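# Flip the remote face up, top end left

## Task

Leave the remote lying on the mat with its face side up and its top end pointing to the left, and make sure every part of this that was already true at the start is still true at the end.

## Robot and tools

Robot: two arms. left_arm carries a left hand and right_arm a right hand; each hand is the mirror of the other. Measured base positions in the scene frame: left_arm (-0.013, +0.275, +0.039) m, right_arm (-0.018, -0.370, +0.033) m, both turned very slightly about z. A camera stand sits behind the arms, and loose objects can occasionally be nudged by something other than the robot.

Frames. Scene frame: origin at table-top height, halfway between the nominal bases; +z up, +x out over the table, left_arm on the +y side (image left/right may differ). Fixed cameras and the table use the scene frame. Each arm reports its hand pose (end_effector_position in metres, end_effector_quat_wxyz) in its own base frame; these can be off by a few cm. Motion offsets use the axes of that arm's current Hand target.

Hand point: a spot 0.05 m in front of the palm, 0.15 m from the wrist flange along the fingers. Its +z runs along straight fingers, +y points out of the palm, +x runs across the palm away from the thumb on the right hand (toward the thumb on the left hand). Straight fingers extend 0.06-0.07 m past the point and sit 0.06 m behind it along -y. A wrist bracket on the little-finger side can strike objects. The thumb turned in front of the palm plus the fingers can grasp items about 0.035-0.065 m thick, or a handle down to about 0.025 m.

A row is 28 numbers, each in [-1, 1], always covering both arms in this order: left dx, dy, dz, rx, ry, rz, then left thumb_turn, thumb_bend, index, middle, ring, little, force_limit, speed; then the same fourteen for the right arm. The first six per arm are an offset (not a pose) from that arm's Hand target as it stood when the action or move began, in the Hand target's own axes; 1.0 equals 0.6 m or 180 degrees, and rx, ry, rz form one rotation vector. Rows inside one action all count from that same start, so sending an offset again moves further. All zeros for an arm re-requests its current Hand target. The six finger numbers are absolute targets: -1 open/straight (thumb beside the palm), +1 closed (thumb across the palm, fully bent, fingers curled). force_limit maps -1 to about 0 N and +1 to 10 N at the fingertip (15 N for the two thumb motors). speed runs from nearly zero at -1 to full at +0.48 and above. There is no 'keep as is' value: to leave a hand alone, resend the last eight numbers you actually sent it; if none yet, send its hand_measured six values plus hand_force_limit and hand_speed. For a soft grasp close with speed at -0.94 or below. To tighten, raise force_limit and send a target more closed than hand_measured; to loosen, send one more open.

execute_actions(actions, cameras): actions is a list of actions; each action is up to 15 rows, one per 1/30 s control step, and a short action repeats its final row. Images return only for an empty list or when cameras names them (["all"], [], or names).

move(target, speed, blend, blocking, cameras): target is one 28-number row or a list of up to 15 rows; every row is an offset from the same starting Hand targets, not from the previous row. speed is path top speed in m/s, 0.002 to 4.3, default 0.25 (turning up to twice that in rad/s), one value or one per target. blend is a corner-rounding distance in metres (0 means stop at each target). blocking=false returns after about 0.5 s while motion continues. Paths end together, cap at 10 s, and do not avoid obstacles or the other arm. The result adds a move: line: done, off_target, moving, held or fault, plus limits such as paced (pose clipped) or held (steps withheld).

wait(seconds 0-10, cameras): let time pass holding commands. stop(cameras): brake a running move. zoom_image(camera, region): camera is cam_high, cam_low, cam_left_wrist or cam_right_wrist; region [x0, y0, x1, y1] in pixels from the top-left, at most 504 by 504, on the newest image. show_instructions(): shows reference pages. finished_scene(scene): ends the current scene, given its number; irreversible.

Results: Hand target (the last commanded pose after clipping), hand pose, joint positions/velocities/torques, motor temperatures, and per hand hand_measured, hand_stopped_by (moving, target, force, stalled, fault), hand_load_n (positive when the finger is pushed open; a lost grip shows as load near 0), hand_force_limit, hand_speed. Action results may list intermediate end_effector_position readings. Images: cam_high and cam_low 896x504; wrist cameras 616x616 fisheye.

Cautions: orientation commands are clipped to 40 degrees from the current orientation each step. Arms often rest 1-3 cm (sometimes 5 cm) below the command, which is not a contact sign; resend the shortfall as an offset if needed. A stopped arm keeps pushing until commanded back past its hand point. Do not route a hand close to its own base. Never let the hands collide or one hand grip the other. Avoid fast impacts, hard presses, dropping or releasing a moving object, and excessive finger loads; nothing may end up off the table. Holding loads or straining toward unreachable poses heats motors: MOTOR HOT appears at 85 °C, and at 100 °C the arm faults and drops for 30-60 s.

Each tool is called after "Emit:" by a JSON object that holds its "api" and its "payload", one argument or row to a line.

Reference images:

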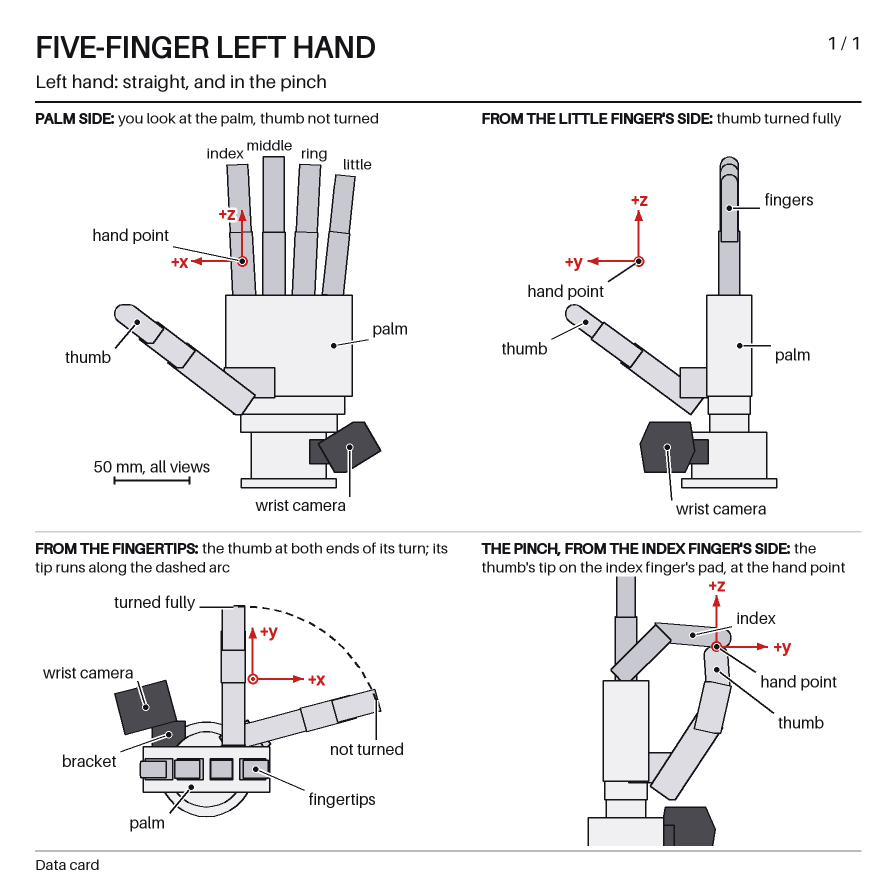

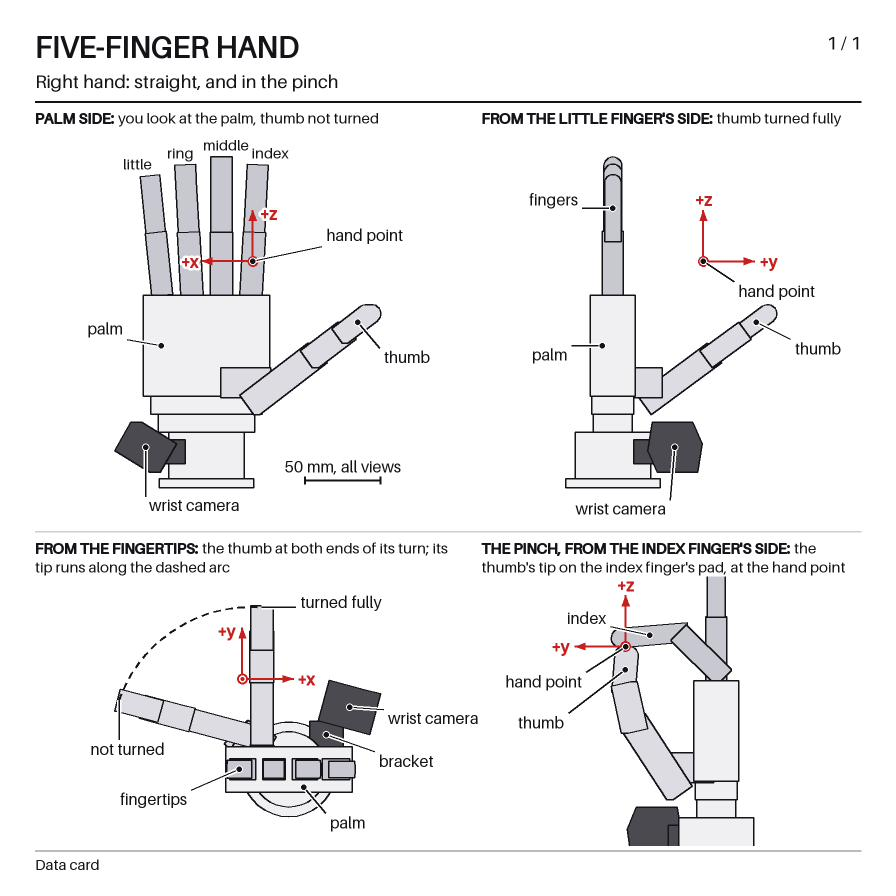

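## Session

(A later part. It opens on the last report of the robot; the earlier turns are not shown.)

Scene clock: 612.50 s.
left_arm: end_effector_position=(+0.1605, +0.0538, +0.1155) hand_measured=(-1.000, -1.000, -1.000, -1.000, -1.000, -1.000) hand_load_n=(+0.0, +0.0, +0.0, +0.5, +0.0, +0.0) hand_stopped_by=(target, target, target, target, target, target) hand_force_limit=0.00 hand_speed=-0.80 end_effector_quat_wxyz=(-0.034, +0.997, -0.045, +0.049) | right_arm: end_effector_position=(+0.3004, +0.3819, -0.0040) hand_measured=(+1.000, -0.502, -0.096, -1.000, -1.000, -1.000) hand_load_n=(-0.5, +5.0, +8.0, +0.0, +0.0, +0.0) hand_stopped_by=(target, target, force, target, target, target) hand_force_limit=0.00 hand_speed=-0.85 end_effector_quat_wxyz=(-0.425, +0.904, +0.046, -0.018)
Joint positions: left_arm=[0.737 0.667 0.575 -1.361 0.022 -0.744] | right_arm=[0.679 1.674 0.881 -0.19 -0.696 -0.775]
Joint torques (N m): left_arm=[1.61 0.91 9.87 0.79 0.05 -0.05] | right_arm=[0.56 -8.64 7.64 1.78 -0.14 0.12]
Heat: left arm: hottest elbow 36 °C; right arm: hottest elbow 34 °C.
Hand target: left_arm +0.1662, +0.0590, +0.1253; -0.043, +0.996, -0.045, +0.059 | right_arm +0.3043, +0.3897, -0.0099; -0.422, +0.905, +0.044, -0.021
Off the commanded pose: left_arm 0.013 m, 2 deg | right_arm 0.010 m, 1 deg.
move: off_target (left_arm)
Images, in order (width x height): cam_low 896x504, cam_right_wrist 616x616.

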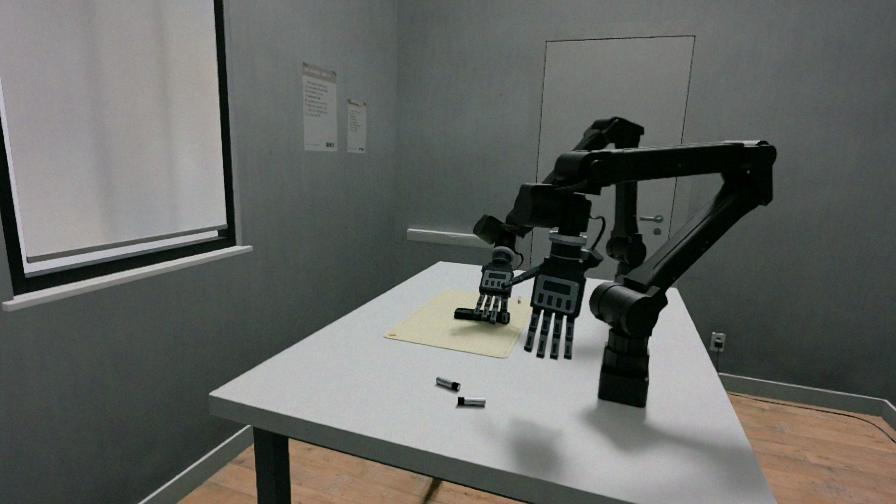

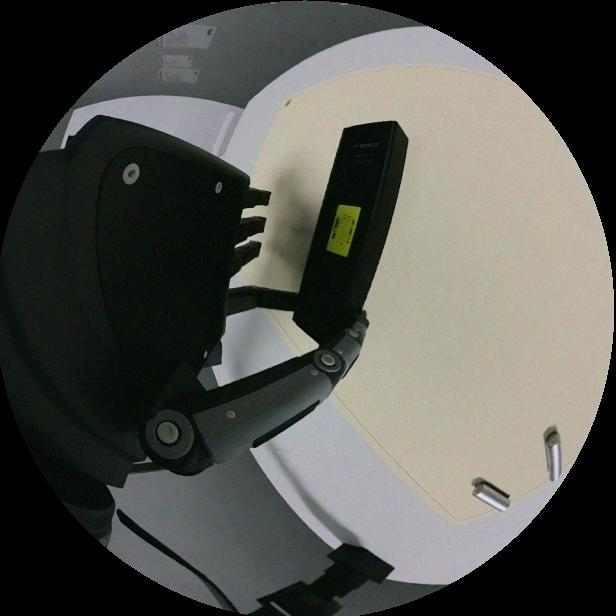

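Emit:
{"api": "move", "payload": {
  "target": [0,0,0,0,0,0,-1,-1,-1,-1,-1,-1,0,-0.8,0,-0.1021,-0.0857,0,0,0,1,-0.5,0.2,-1,-1,-1,0,-0.85],
  "speed": 0.06,
  "cameras": ["cam_low","cam_right_wrist"]
}}

Emit:
{"api": "zoom_image", "payload": {
  "camera": "cam_low",
  "region": [420, 220, 560, 360]
}}

Scene clock: 626.83 s.
left_arm: end_effector_position=(+0.1605, +0.0538, +0.1155) hand_measured=(-1.000, -1.000, -1.000, -1.000, -1.000, -1.000) hand_load_n=(+0.0, +0.0, +0.0, +0.5, +0.0, +0.0) hand_stopped_by=(target, target, target, target, target, target) hand_force_limit=0.00 hand_speed=-0.80 end_effector_quat_wxyz=(-0.034, +0.997, -0.045, +0.049) | right_arm: end_effector_position=(+0.2924, +0.3746, +0.0463) hand_measured=(+1.000, -0.502, -0.096, -1.000, -1.000, -1.000) hand_load_n=(-1.0, +5.0, +7.0, +0.0, +0.0, +0.0) hand_stopped_by=(target, target, force, target, target, target) hand_force_limit=0.00 hand_speed=-0.85 end_effector_quat_wxyz=(-0.409, +0.911, +0.036, -0.036)
Joint positions: left_arm=[0.737 0.667 0.575 -1.361 0.022 -0.744] | right_arm=[0.679 1.572 0.938 -0.402 -0.692 -0.775]
Joint torques (N m): left_arm=[1.55 0.03 9.98 0.96 0.09 0.02] | right_arm=[0.44 -11.4 9.81 1.25 -0.34 0.11]
Heat: left arm: hottest elbow 36 °C; right arm: hottest elbow 34 °C.
Hand target: left_arm +0.1662, +0.0590, +0.1253; -0.043, +0.996, -0.045, +0.059 | right_arm +0.3044, +0.3896, +0.0701; -0.422, +0.905, +0.044, -0.021
Off the commanded pose: left_arm 0.013 m, 2 deg | right_arm 0.031 m, 3 deg.
move: off_target (left_arm, right_arm)
Images, in order (width x height): cam_low 896x504, cam_right_wrist 616x616.

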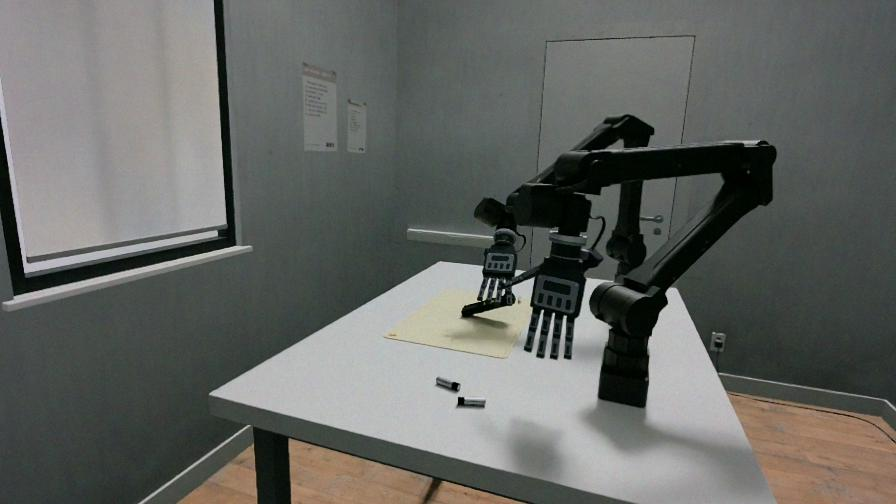

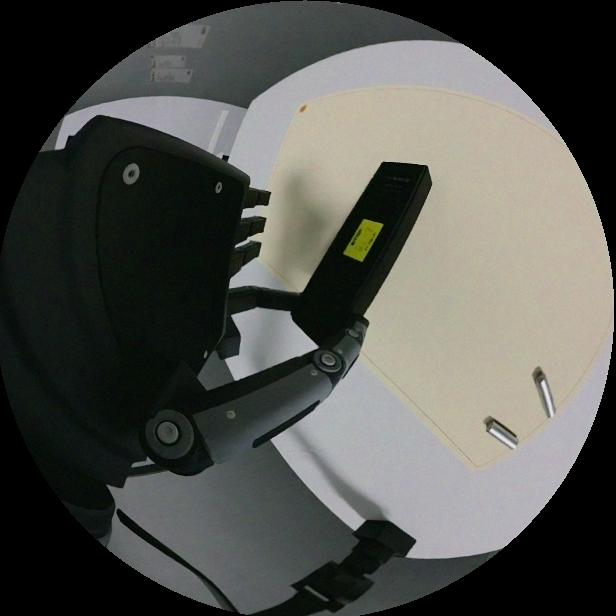

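Scaled by 3.600 from the camera's 896x504 image, which has a finer 1280x720 frame.

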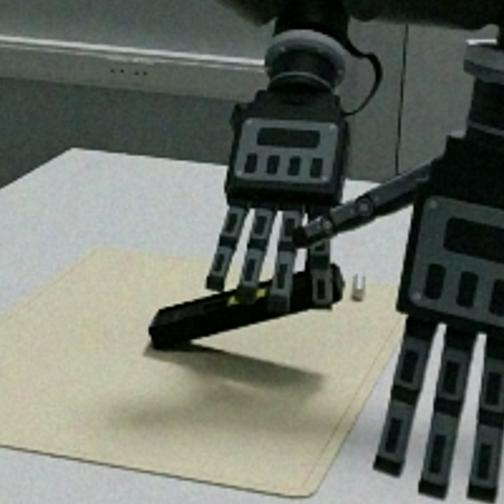

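Emit:
{"api": "move", "payload": {
  "target": [0,0,0,0,0,0,-1,-1,-1,-1,-1,-1,0,-0.8,0,-0.1532,-0.1286,0,0,0,1,-0.5,0.2,-1,-1,-1,0,-0.85],
  "speed": 0.08,
  "cameras": ["cam_low","cam_right_wrist"]
}}

Emit:
{"api": "zoom_image", "payload": {
  "camera": "cam_low",
  "region": [420, 200, 560, 340]
}}

Scene clock: 641.30 s.
left_arm: end_effector_position=(+0.1605, +0.0538, +0.1155) hand_measured=(-1.000, -1.000, -1.000, -1.000, -1.000, -1.000) hand_load_n=(+0.0, -0.5, +0.0, +0.0, +0.0, +0.0) hand_stopped_by=(target, target, target, target, target, target) hand_force_limit=0.00 hand_speed=-0.80 end_effector_quat_wxyz=(-0.034, +0.997, -0.045, +0.049) | right_arm: end_effector_position=(+0.2951, +0.3766, +0.1602) hand_measured=(+1.000, -0.502, -0.096, -1.000, -1.000, -1.000) hand_load_n=(-0.5, +4.0, +5.5, +0.0, +0.0, +0.0) hand_stopped_by=(target, target, force, target, target, target) hand_force_limit=0.00 hand_speed=-0.85 end_effector_quat_wxyz=(-0.406, +0.912, +0.035, -0.039)
Joint positions: left_arm=[0.737 0.667 0.575 -1.361 0.022 -0.744] | right_arm=[0.679 1.44 1.127 -0.732 -0.691 -0.775]
Joint torques (N m): left_arm=[1.44 0.62 9.94 0.77 0.08 -0.07] | right_arm=[0.44 -10.87 11.48 1.14 -0.38 0.11]
Heat: left arm: hottest elbow 36 °C; right arm: hottest elbow 35 °C.
Hand target: left_arm +0.1662, +0.0590, +0.1253; -0.043, +0.996, -0.045, +0.059 | right_arm +0.3045, +0.3895, +0.1901; -0.422, +0.905, +0.044, -0.021
Off the commanded pose: left_arm 0.013 m, 2 deg | right_arm 0.034 m, 3 deg.
move: off_target (left_arm, right_arm)
Images, in order (width x height): cam_low 896x504, cam_right_wrist 616x616.

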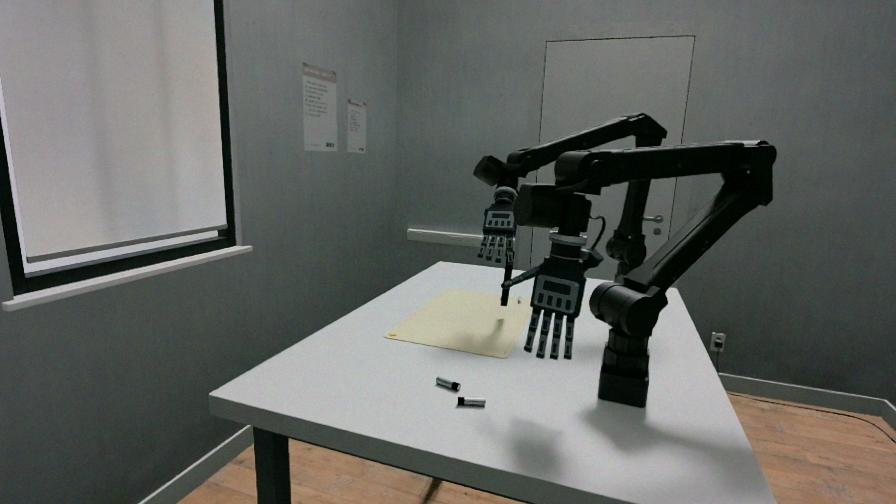

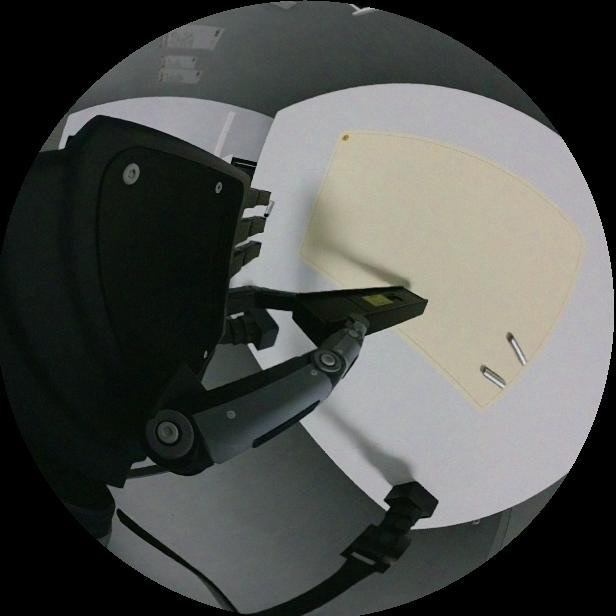

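Scaled by 3.600 from the camera's 896x504 image, which has a finer 1280x720 frame.

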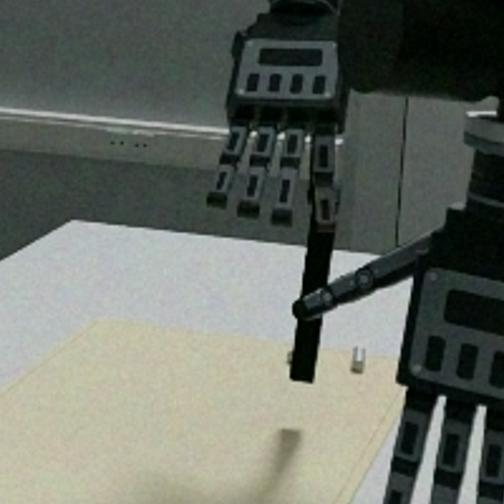

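Emit:
{"api": "move", "payload": {
  "target": [0,0,0,0,0,0,-1,-1,-1,-1,-1,-1,0,-0.8,0.1325,-0.0945,0.1125,0,0.4469,0.3748,1,-0.5,0.2,-1,-1,-1,0,-0.85],
  "speed": 0.14,
  "cameras": ["cam_high","cam_low","cam_right_wrist"]
}}

Emit:
{"api": "zoom_image", "payload": {
  "camera": "cam_low",
  "region": [380, 180, 560, 360]
}}

Emit:
{"api": "zoom_image", "payload": {
  "camera": "cam_high",
  "region": [400, 160, 540, 300]
}}

Scene clock: 680.80 s.
left_arm: end_effector_position=(+0.1605, +0.0538, +0.1155) hand_measured=(-1.000, -1.000, -1.000, -1.000, -1.000, -1.000) hand_load_n=(+0.0, +0.0, +0.0, +0.0, +0.0, +0.0) hand_stopped_by=(target, target, target, target, target, target) hand_force_limit=0.00 hand_speed=-0.80 end_effector_quat_wxyz=(-0.034, +0.997, -0.045, +0.049) | right_arm: end_effector_position=(+0.3696, +0.4665, +0.1720) hand_measured=(+1.000, -0.502, -0.096, -1.000, -1.000, -1.000) hand_load_n=(-0.5, +4.5, +5.0, +0.0, +0.0, +0.0) hand_stopped_by=(target, target, force, target, target, target) hand_force_limit=0.00 hand_speed=-0.85 end_effector_quat_wxyz=(+0.255, -0.595, +0.688, -0.328)
Joint positions: left_arm=[0.737 0.667 0.575 -1.361 0.022 -0.744] | right_arm=[1.058 1.681 1.459 -1.004 0.802 1.054]
Joint torques (N m): left_arm=[1.08 0.26 9.95 0.77 0.1 -0.05] | right_arm=[0.5 -11.99 11.54 0.9 0.91 0.16]
Heat: left arm: hottest elbow 36 °C; right arm: hottest elbow 39 °C.
Hand target: left_arm +0.1662, +0.0590, +0.1253; -0.043, +0.996, -0.045, +0.059 | right_arm +0.3750, +0.4849, +0.1900; +0.273, -0.586, +0.691, -0.322
Off the commanded pose: left_arm 0.013 m, 2 deg | right_arm 0.026 m, 2 deg.
move: off_target (left_arm, right_arm)
Images, in order (width x height): cam_high 896x504, cam_low 896x504, cam_right_wrist 616x616.

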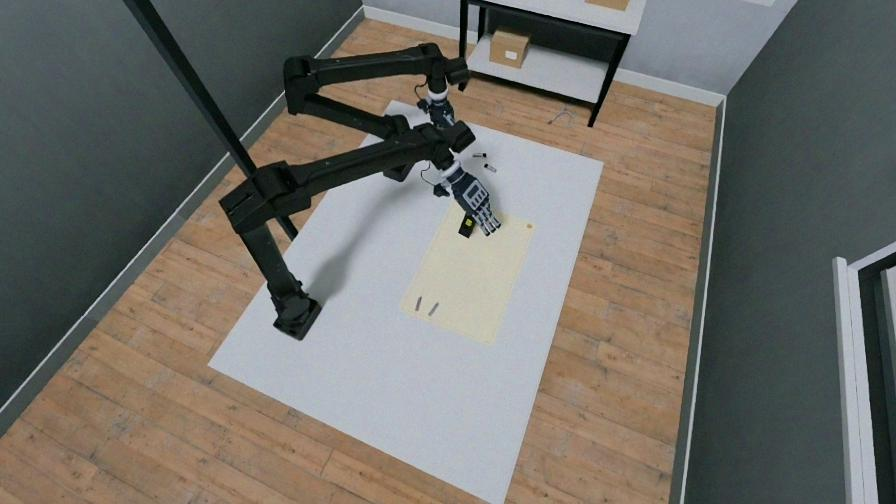

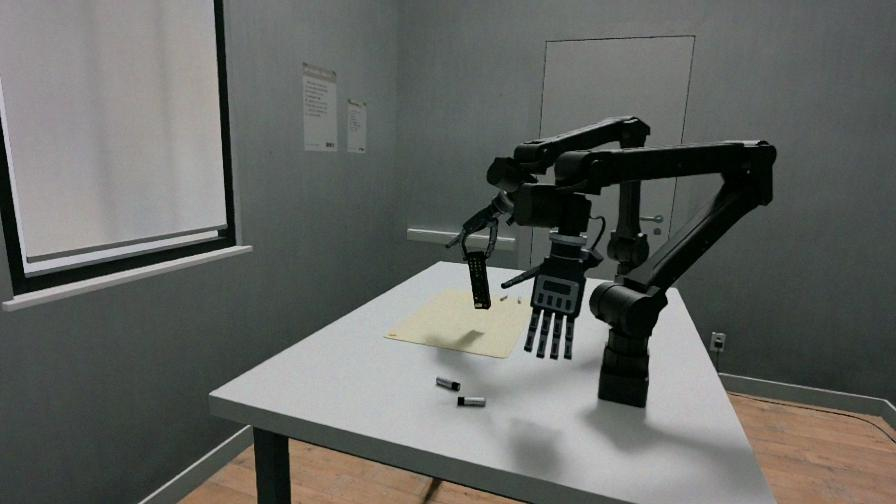

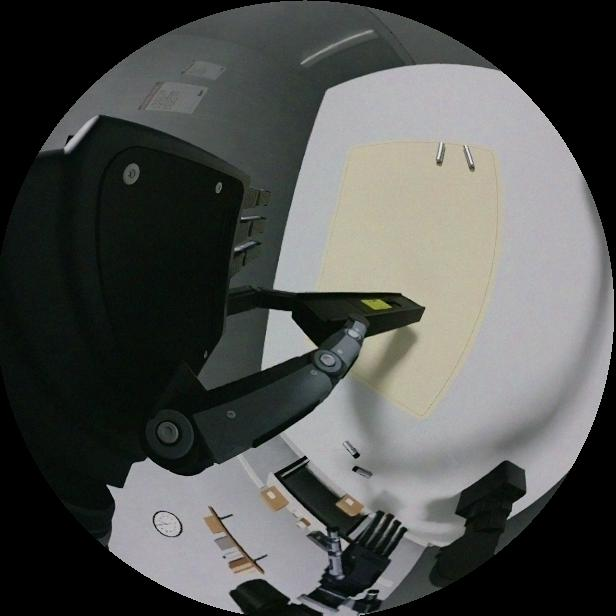

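Scaled by 2.800 from the camera's 896x504 image, which has a finer 1280x720 frame.

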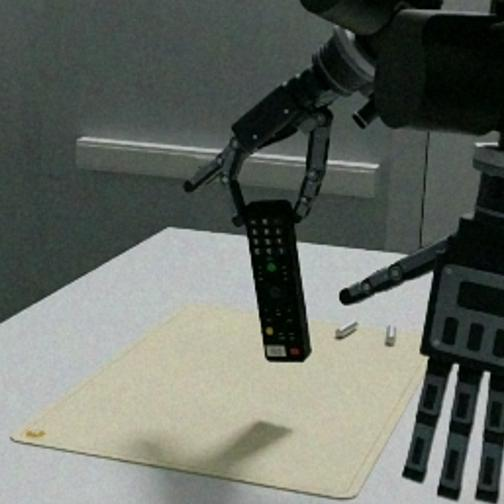

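Scaled by 3.600 from the camera's 896x504 image, which has a finer 1280x720 frame.

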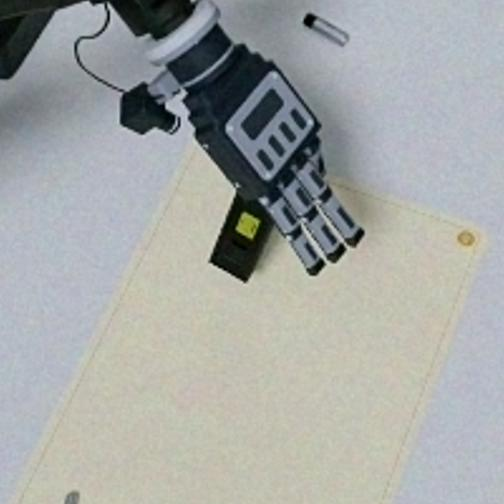

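Emit:
{"api": "move", "payload": {
  "target": [0,0,0,0,0,0,-1,-1,-1,-1,-1,-1,0,-0.8,0.0575,0.0577,0.0608,0,0,0,1,-0.5,0.2,-1,-1,-1,0,-0.85],
  "speed": 0.08,
  "cameras": ["cam_low","cam_right_wrist"]
}}

Emit:
{"api": "zoom_image", "payload": {
  "camera": "cam_low",
  "region": [400, 180, 560, 340]
}}

Scene clock: 703.73 s.
left_arm: end_effector_position=(+0.1605, +0.0538, +0.1155) hand_measured=(-1.000, -1.000, -1.000, -1.000, -1.000, -1.000) hand_load_n=(+0.0, +0.0, +0.0, -0.5, +0.0, +0.0) hand_stopped_by=(target, target, target, target, target, target) hand_force_limit=0.00 hand_speed=-0.80 end_effector_quat_wxyz=(-0.034, +0.997, -0.045, +0.049) | right_arm: end_effector_position=(+0.3693, +0.4496, +0.1253) hand_measured=(+1.000, -0.502, -0.096, -1.000, -1.000, -1.000) hand_load_n=(+0.0, +4.0, +5.0, +0.0, -0.5, +0.0) hand_stopped_by=(target, target, force, target, target, target) hand_force_limit=0.00 hand_speed=-0.85 end_effector_quat_wxyz=(+0.258, -0.594, +0.689, -0.326)
Joint positions: left_arm=[0.737 0.667 0.575 -1.361 0.022 -0.744] | right_arm=[1.042 1.672 1.317 -0.849 0.794 1.034]
Joint torques (N m): left_arm=[1.38 0.32 10.13 0.79 0.07 -0.05] | right_arm=[-0.91 -14.21 7.5 1.98 0.74 -0.07]
Heat: left arm: hottest elbow 36 °C; right arm: hottest elbow 39 °C.
Hand target: left_arm +0.1662, +0.0590, +0.1253; -0.043, +0.996, -0.045, +0.059 | right_arm +0.3749, +0.4501, +0.1402; +0.273, -0.586, +0.691, -0.322
Off the commanded pose: left_arm 0.013 m, 2 deg | right_arm 0.016 m, 2 deg.
move: off_target (left_arm, right_arm)
Images, in order (width x height): cam_low 896x504, cam_right_wrist 616x616.

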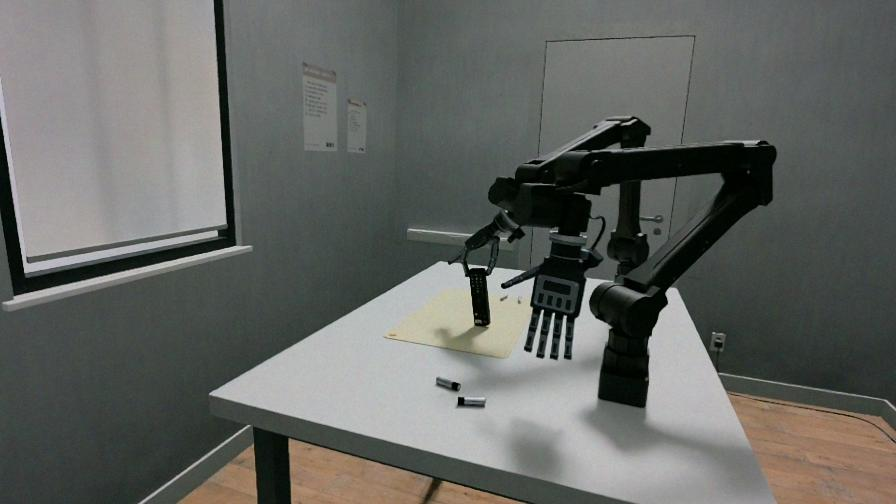

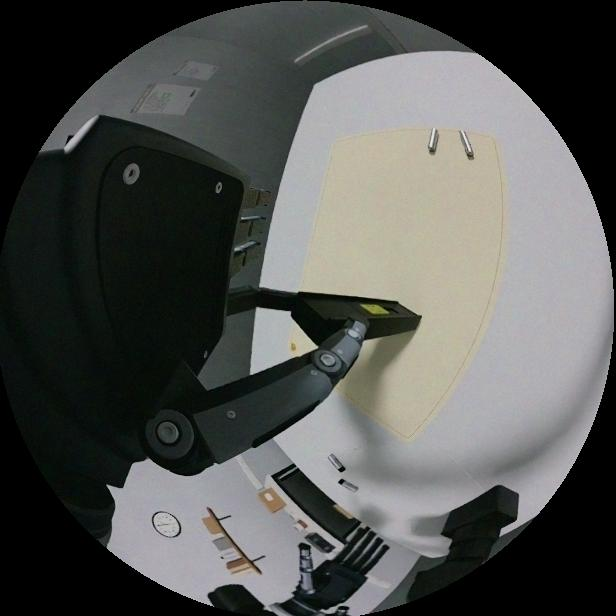

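Scaled by 3.150 from the camera's 896x504 image, which has a finer 1280x720 frame.

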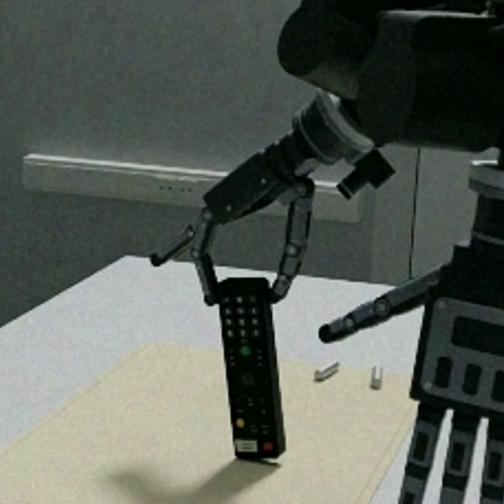

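Emit:
{"api": "move", "payload": {
  "target": [0,0,0,0,0,0,-1,-1,-1,-1,-1,-1,0,-0.8,0.0937,0.0053,0.0247,0,0,0,1,-0.5,0.2,-1,-1,-1,0,-0.85],
  "speed": 0.06,
  "cameras": ["cam_low","cam_right_wrist"]
}}

Emit:
{"api": "zoom_image", "payload": {
  "camera": "cam_low",
  "region": [400, 180, 560, 340]
}}

Scene clock: 714.37 s.
left_arm: end_effector_position=(+0.1605, +0.0538, +0.1155) hand_measured=(-1.000, -1.000, -1.000, -1.000, -1.000, -1.000) hand_load_n=(+0.0, +0.0, +0.0, +0.0, +0.0, +0.0) hand_stopped_by=(target, target, target, target, target, target) hand_force_limit=0.00 hand_speed=-0.80 end_effector_quat_wxyz=(-0.034, +0.997, -0.045, +0.049) | right_arm: end_effector_position=(+0.3700, +0.3936, +0.1167) hand_measured=(+1.000, -0.502, -0.096, -1.000, -1.000, -1.000) hand_load_n=(+0.0, +3.5, +5.0, +0.0, +0.0, +0.0) hand_stopped_by=(target, target, force, target, target, target) hand_force_limit=0.00 hand_speed=-0.85 end_effector_quat_wxyz=(+0.261, -0.592, +0.690, -0.324)
Joint positions: left_arm=[0.737 0.667 0.575 -1.361 0.022 -0.744] | right_arm=[0.979 1.554 1.142 -0.728 0.768 0.955]
Joint torques (N m): left_arm=[1.26 0.56 10.04 0.77 0.11 -0.08] | right_arm=[-0.91 -12.22 7.3 1.99 0.69 -0.08]
Heat: left arm: hottest elbow 36 °C; right arm: hottest elbow 39 °C.
Hand target: left_arm +0.1662, +0.0590, +0.1253; -0.043, +0.996, -0.045, +0.059 | right_arm +0.3749, +0.3931, +0.1282; +0.273, -0.586, +0.691, -0.322
Off the commanded pose: left_arm 0.013 m, 2 deg | right_arm 0.012 m, 2 deg.
move: off_target (left_arm, right_arm)
Images, in order (width x height): cam_low 896x504, cam_right_wrist 616x616.

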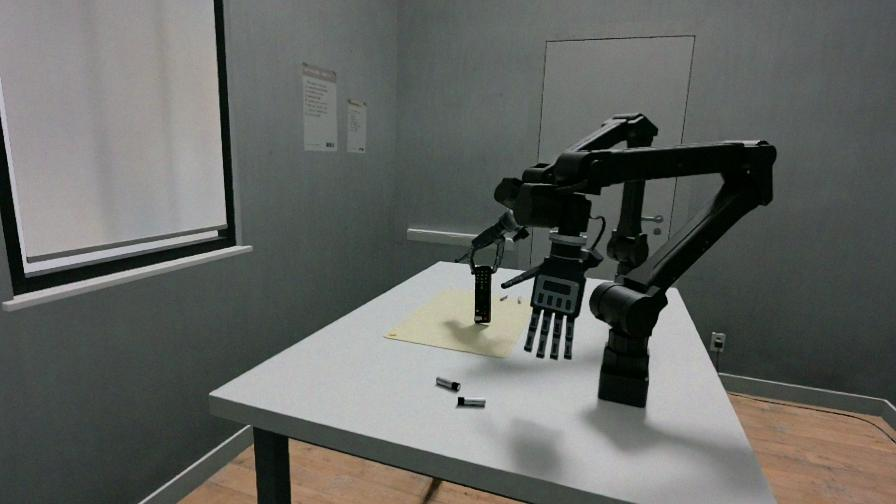

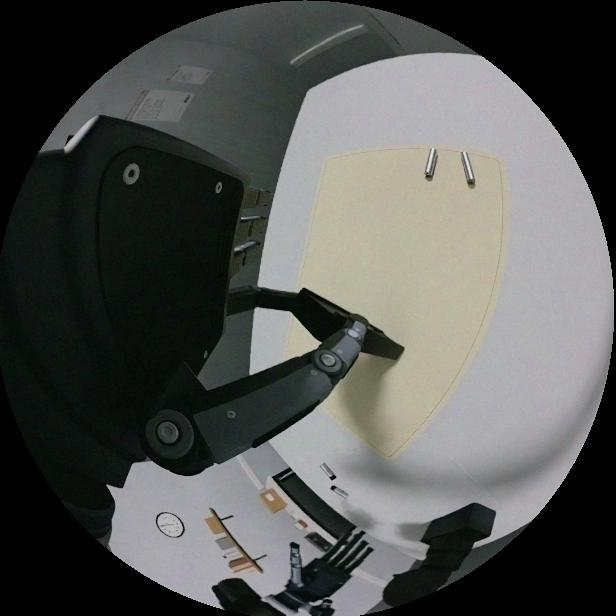

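Scaled by 3.150 from the camera's 896x504 image, which has a finer 1280x720 frame.

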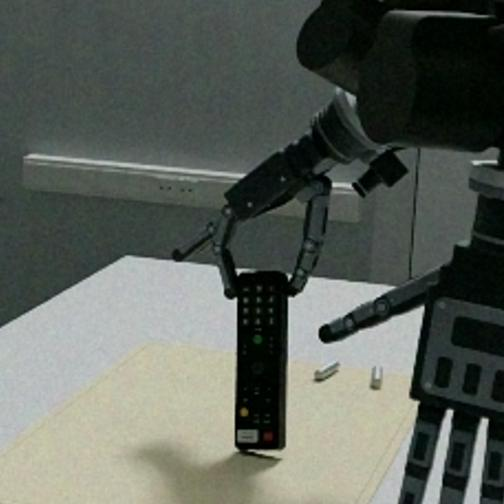

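Emit:
{"api": "move", "payload": {
  "target": [
    [0,0,0,0,0,0,-1,-1,-1,-1,-1,-1,0,-0.8,0.0642,0.0365,0.0447,0,0,0,1,-0.5,0.2,-1,-1,-1,0,-0.85],
    [0,0,0,0,0,0,-1,-1,-1,-1,-1,-1,0,-0.8,0.1037,0.0873,0.0957,0,0,0,1,-0.5,0.2,-1,-1,-1,0,-0.85]
  ],
  "speed": 0.06,
  "blend": [0.01,0],
  "cameras": ["cam_low","cam_right_wrist"]
}}

Emit:
{"api": "zoom_image", "payload": {
  "camera": "cam_low",
  "region": [400, 180, 560, 340]
}}

Scene clock: 724.83 s.
left_arm: end_effector_position=(+0.1605, +0.0538, +0.1155) hand_measured=(-1.000, -1.000, -1.000, -1.000, -1.000, -1.000) hand_load_n=(+0.0, +0.0, +0.0, +0.0, +0.0, -0.5) hand_stopped_by=(target, target, target, target, target, target) hand_force_limit=0.00 hand_speed=-0.80 end_effector_quat_wxyz=(-0.034, +0.997, -0.045, +0.049) | right_arm: end_effector_position=(+0.3694, +0.3308, +0.0486) hand_measured=(+1.000, -0.502, -0.096, -1.000, -1.000, -1.000) hand_load_n=(-1.0, +4.0, +5.5, +0.0, +0.0, +0.0) hand_stopped_by=(target, target, force, target, target, target) hand_force_limit=0.00 hand_speed=-0.85 end_effector_quat_wxyz=(+0.267, -0.590, +0.690, -0.322)
Joint positions: left_arm=[0.737 0.667 0.575 -1.361 0.022 -0.744] | right_arm=[0.893 1.511 0.874 -0.417 0.726 0.849]
Joint torques (N m): left_arm=[1.26 -0.56 9.85 0.84 0.11 -0.05] | right_arm=[-0.97 -9.58 6.6 2.18 0.63 -0.06]
Heat: left arm: hottest elbow 36 °C; right arm: hottest elbow 39 °C.
Hand target: left_arm +0.1662, +0.0590, +0.1253; -0.043, +0.996, -0.045, +0.059 | right_arm +0.3749, +0.3300, +0.0511; +0.273, -0.586, +0.691, -0.322
Off the commanded pose: left_arm 0.013 m, 2 deg | right_arm 0.006 m, 1 deg.
move: off_target (left_arm)
Images, in order (width x height): cam_low 896x504, cam_right_wrist 616x616.

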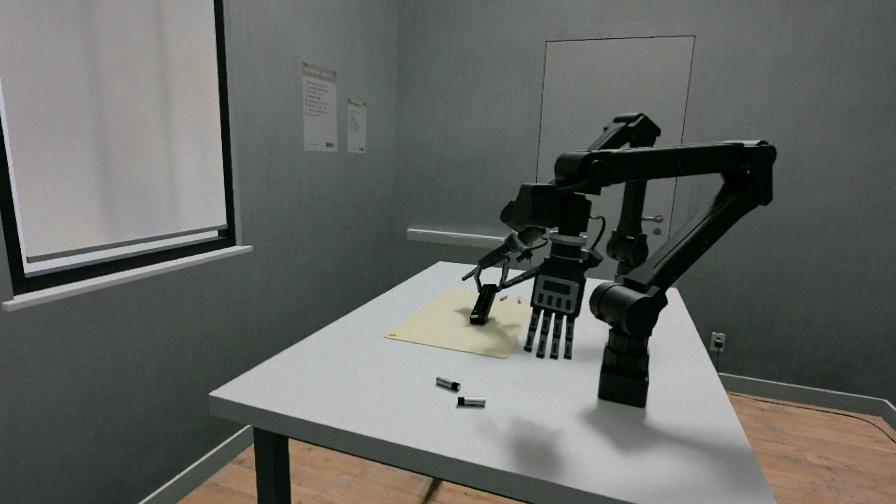

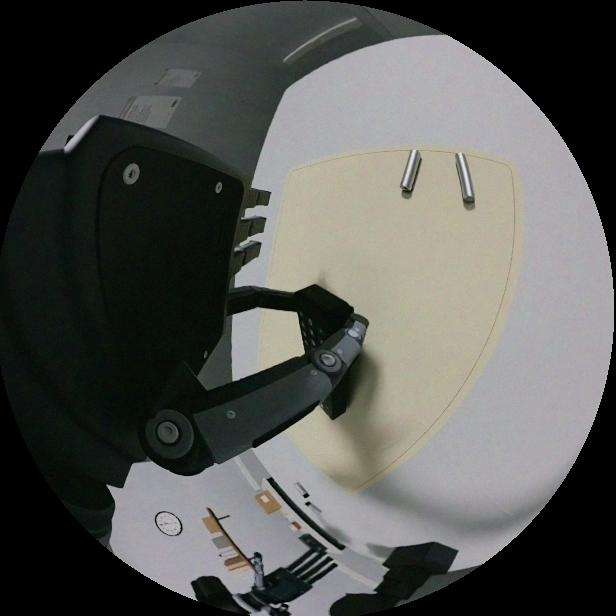

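Scaled by 3.150 from the camera's 896x504 image, which has a finer 1280x720 frame.

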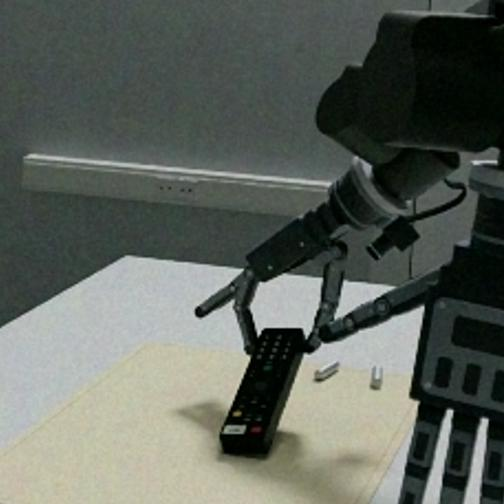

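Emit:
{"api": "move", "payload": {
  "target": [0,0,0,0,0,0,-1,-1,-1,-1,-1,-1,0,-0.8,0.0148,0.061,0.0543,0,0,0,1,-0.5,0.2,-1,-1,-1,0,-0.85],
  "speed": 0.05,
  "cameras": ["cam_low","cam_right_wrist"]
}}

Emit:
{"api": "zoom_image", "payload": {
  "camera": "cam_low",
  "region": [420, 220, 540, 340]
}}

Scene clock: 738.00 s.
left_arm: end_effector_position=(+0.1605, +0.0538, +0.1155) hand_measured=(-1.000, -1.000, -1.000, -1.000, -1.000, -1.000) hand_load_n=(+0.0, +0.0, +0.0, +0.0, +0.5, +0.0) hand_stopped_by=(target, target, target, target, target, target) hand_force_limit=0.00 hand_speed=-0.80 end_effector_quat_wxyz=(-0.034, +0.997, -0.045, +0.049) | right_arm: end_effector_position=(+0.3702, +0.3228, +0.0058) hand_measured=(+1.000, -0.502, -0.096, -1.000, -1.000, -1.000) hand_load_n=(-1.0, +4.0, +5.0, +0.0, +0.0, +0.0) hand_stopped_by=(target, target, force, target, target, target) hand_force_limit=0.00 hand_speed=-0.85 end_effector_quat_wxyz=(+0.273, -0.588, +0.691, -0.320)
Joint positions: left_arm=[0.737 0.667 0.575 -1.361 0.022 -0.744] | right_arm=[0.879 1.578 0.8 -0.252 0.719 0.832]
Joint torques (N m): left_arm=[0.85 1.08 9.85 0.76 0.09 -0.02] | right_arm=[-0.97 -8.59 6.01 2.18 0.62 -0.05]
Heat: left arm: hottest elbow 36 °C; right arm: hottest elbow 38 °C.
Hand target: left_arm +0.1662, +0.0590, +0.1253; -0.043, +0.996, -0.045, +0.059 | right_arm +0.3749, +0.3210, +0.0022; +0.273, -0.586, +0.691, -0.322
Off the commanded pose: left_arm 0.013 m, 2 deg | right_arm 0.006 m, 0 deg.
move: off_target (left_arm)
Images, in order (width x height): cam_low 896x504, cam_right_wrist 616x616.

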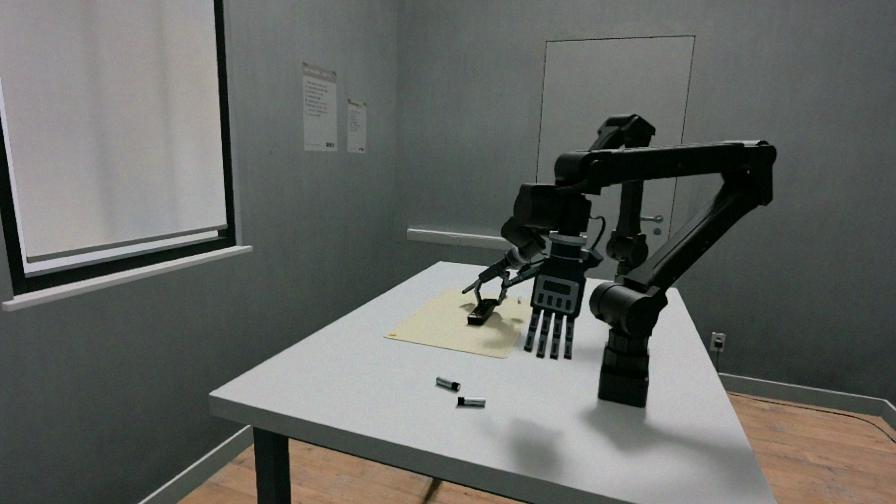

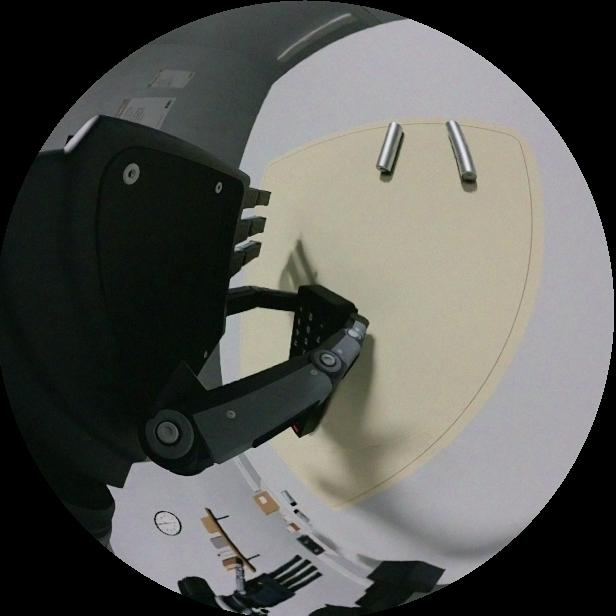

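Scaled by 4.200 from the camera's 896x504 image, which has a finer 1280x720 frame.

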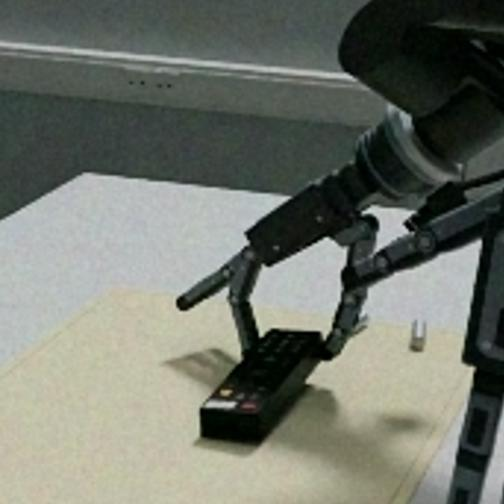

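Emit:
{"api": "move", "payload": {
  "target": [0,0,0,0,0,0,-1,-1,-1,-1,-1,-1,0,-0.8,0,0.0115,0.0096,0,0,0,1,-0.5,0.2,-1,-1,-1,0,-0.85],
  "speed": 0.05,
  "cameras": ["cam_low"]
}}

Emit:
{"api": "zoom_image", "payload": {
  "camera": "cam_low",
  "region": [440, 260, 520, 340]
}}

Scene clock: 745.70 s.
left_arm: end_effector_position=(+0.1605, +0.0538, +0.1155) hand_measured=(-1.000, -1.000, -1.000, -1.000, -1.000, -1.000) hand_load_n=(+0.0, +0.0, +0.0, +0.5, +0.0, +0.0) hand_stopped_by=(target, target, target, target, target, target) hand_force_limit=0.00 hand_speed=-0.80 end_effector_quat_wxyz=(-0.034, +0.997, -0.045, +0.049) | right_arm: end_effector_position=(+0.3709, +0.3234, -0.0022) hand_measured=(+1.000, -0.502, -0.096, -1.000, -1.000, -1.000) hand_load_n=(-1.0, +4.5, +5.0, +0.0, +0.0, +0.0) hand_stopped_by=(target, target, force, target, target, target) hand_force_limit=0.00 hand_speed=-0.85 end_effector_quat_wxyz=(+0.274, -0.587, +0.691, -0.320)
Joint positions: left_arm=[0.737 0.667 0.575 -1.361 0.022 -0.744] | right_arm=[0.879 1.597 0.794 -0.224 0.718 0.832]
Joint torques (N m): left_arm=[1.32 -0.15 9.91 0.8 0.09 -0.04] | right_arm=[-1.14 -8.76 5.81 2.22 0.65 -0.05]
Heat: left arm: hottest elbow 36 °C; right arm: hottest elbow 37 °C.
Hand target: left_arm +0.1662, +0.0590, +0.1253; -0.043, +0.996, -0.045, +0.059 | right_arm +0.3748, +0.3209, -0.0069; +0.273, -0.586, +0.691, -0.322
Off the commanded pose: left_arm 0.013 m, 2 deg | right_arm 0.007 m, 0 deg.
move: off_target (left_arm)
Images, in order (width x height): cam_low 896x504.

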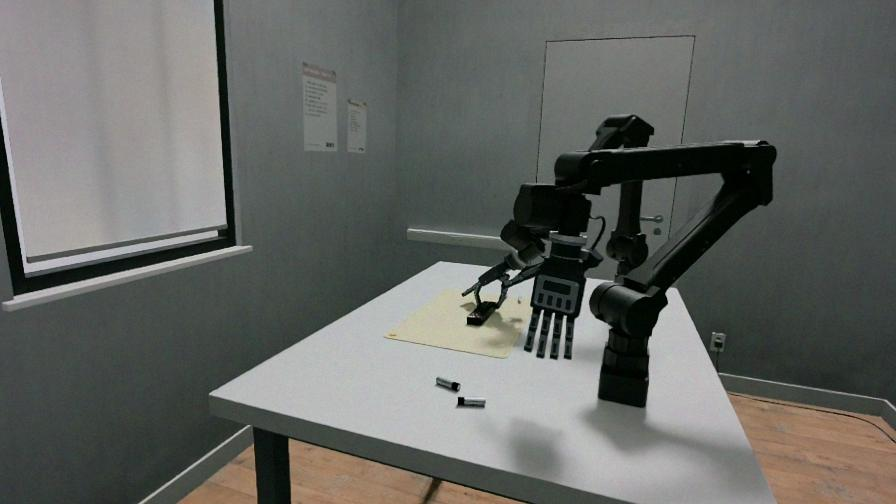

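Scaled by 6.300 from the camera's 896x504 image, which has a finer 1280x720 frame.

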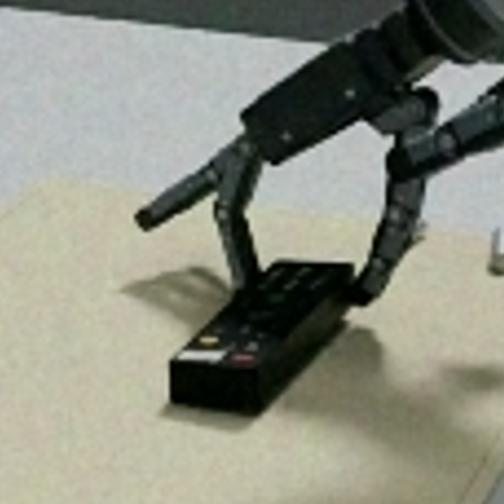

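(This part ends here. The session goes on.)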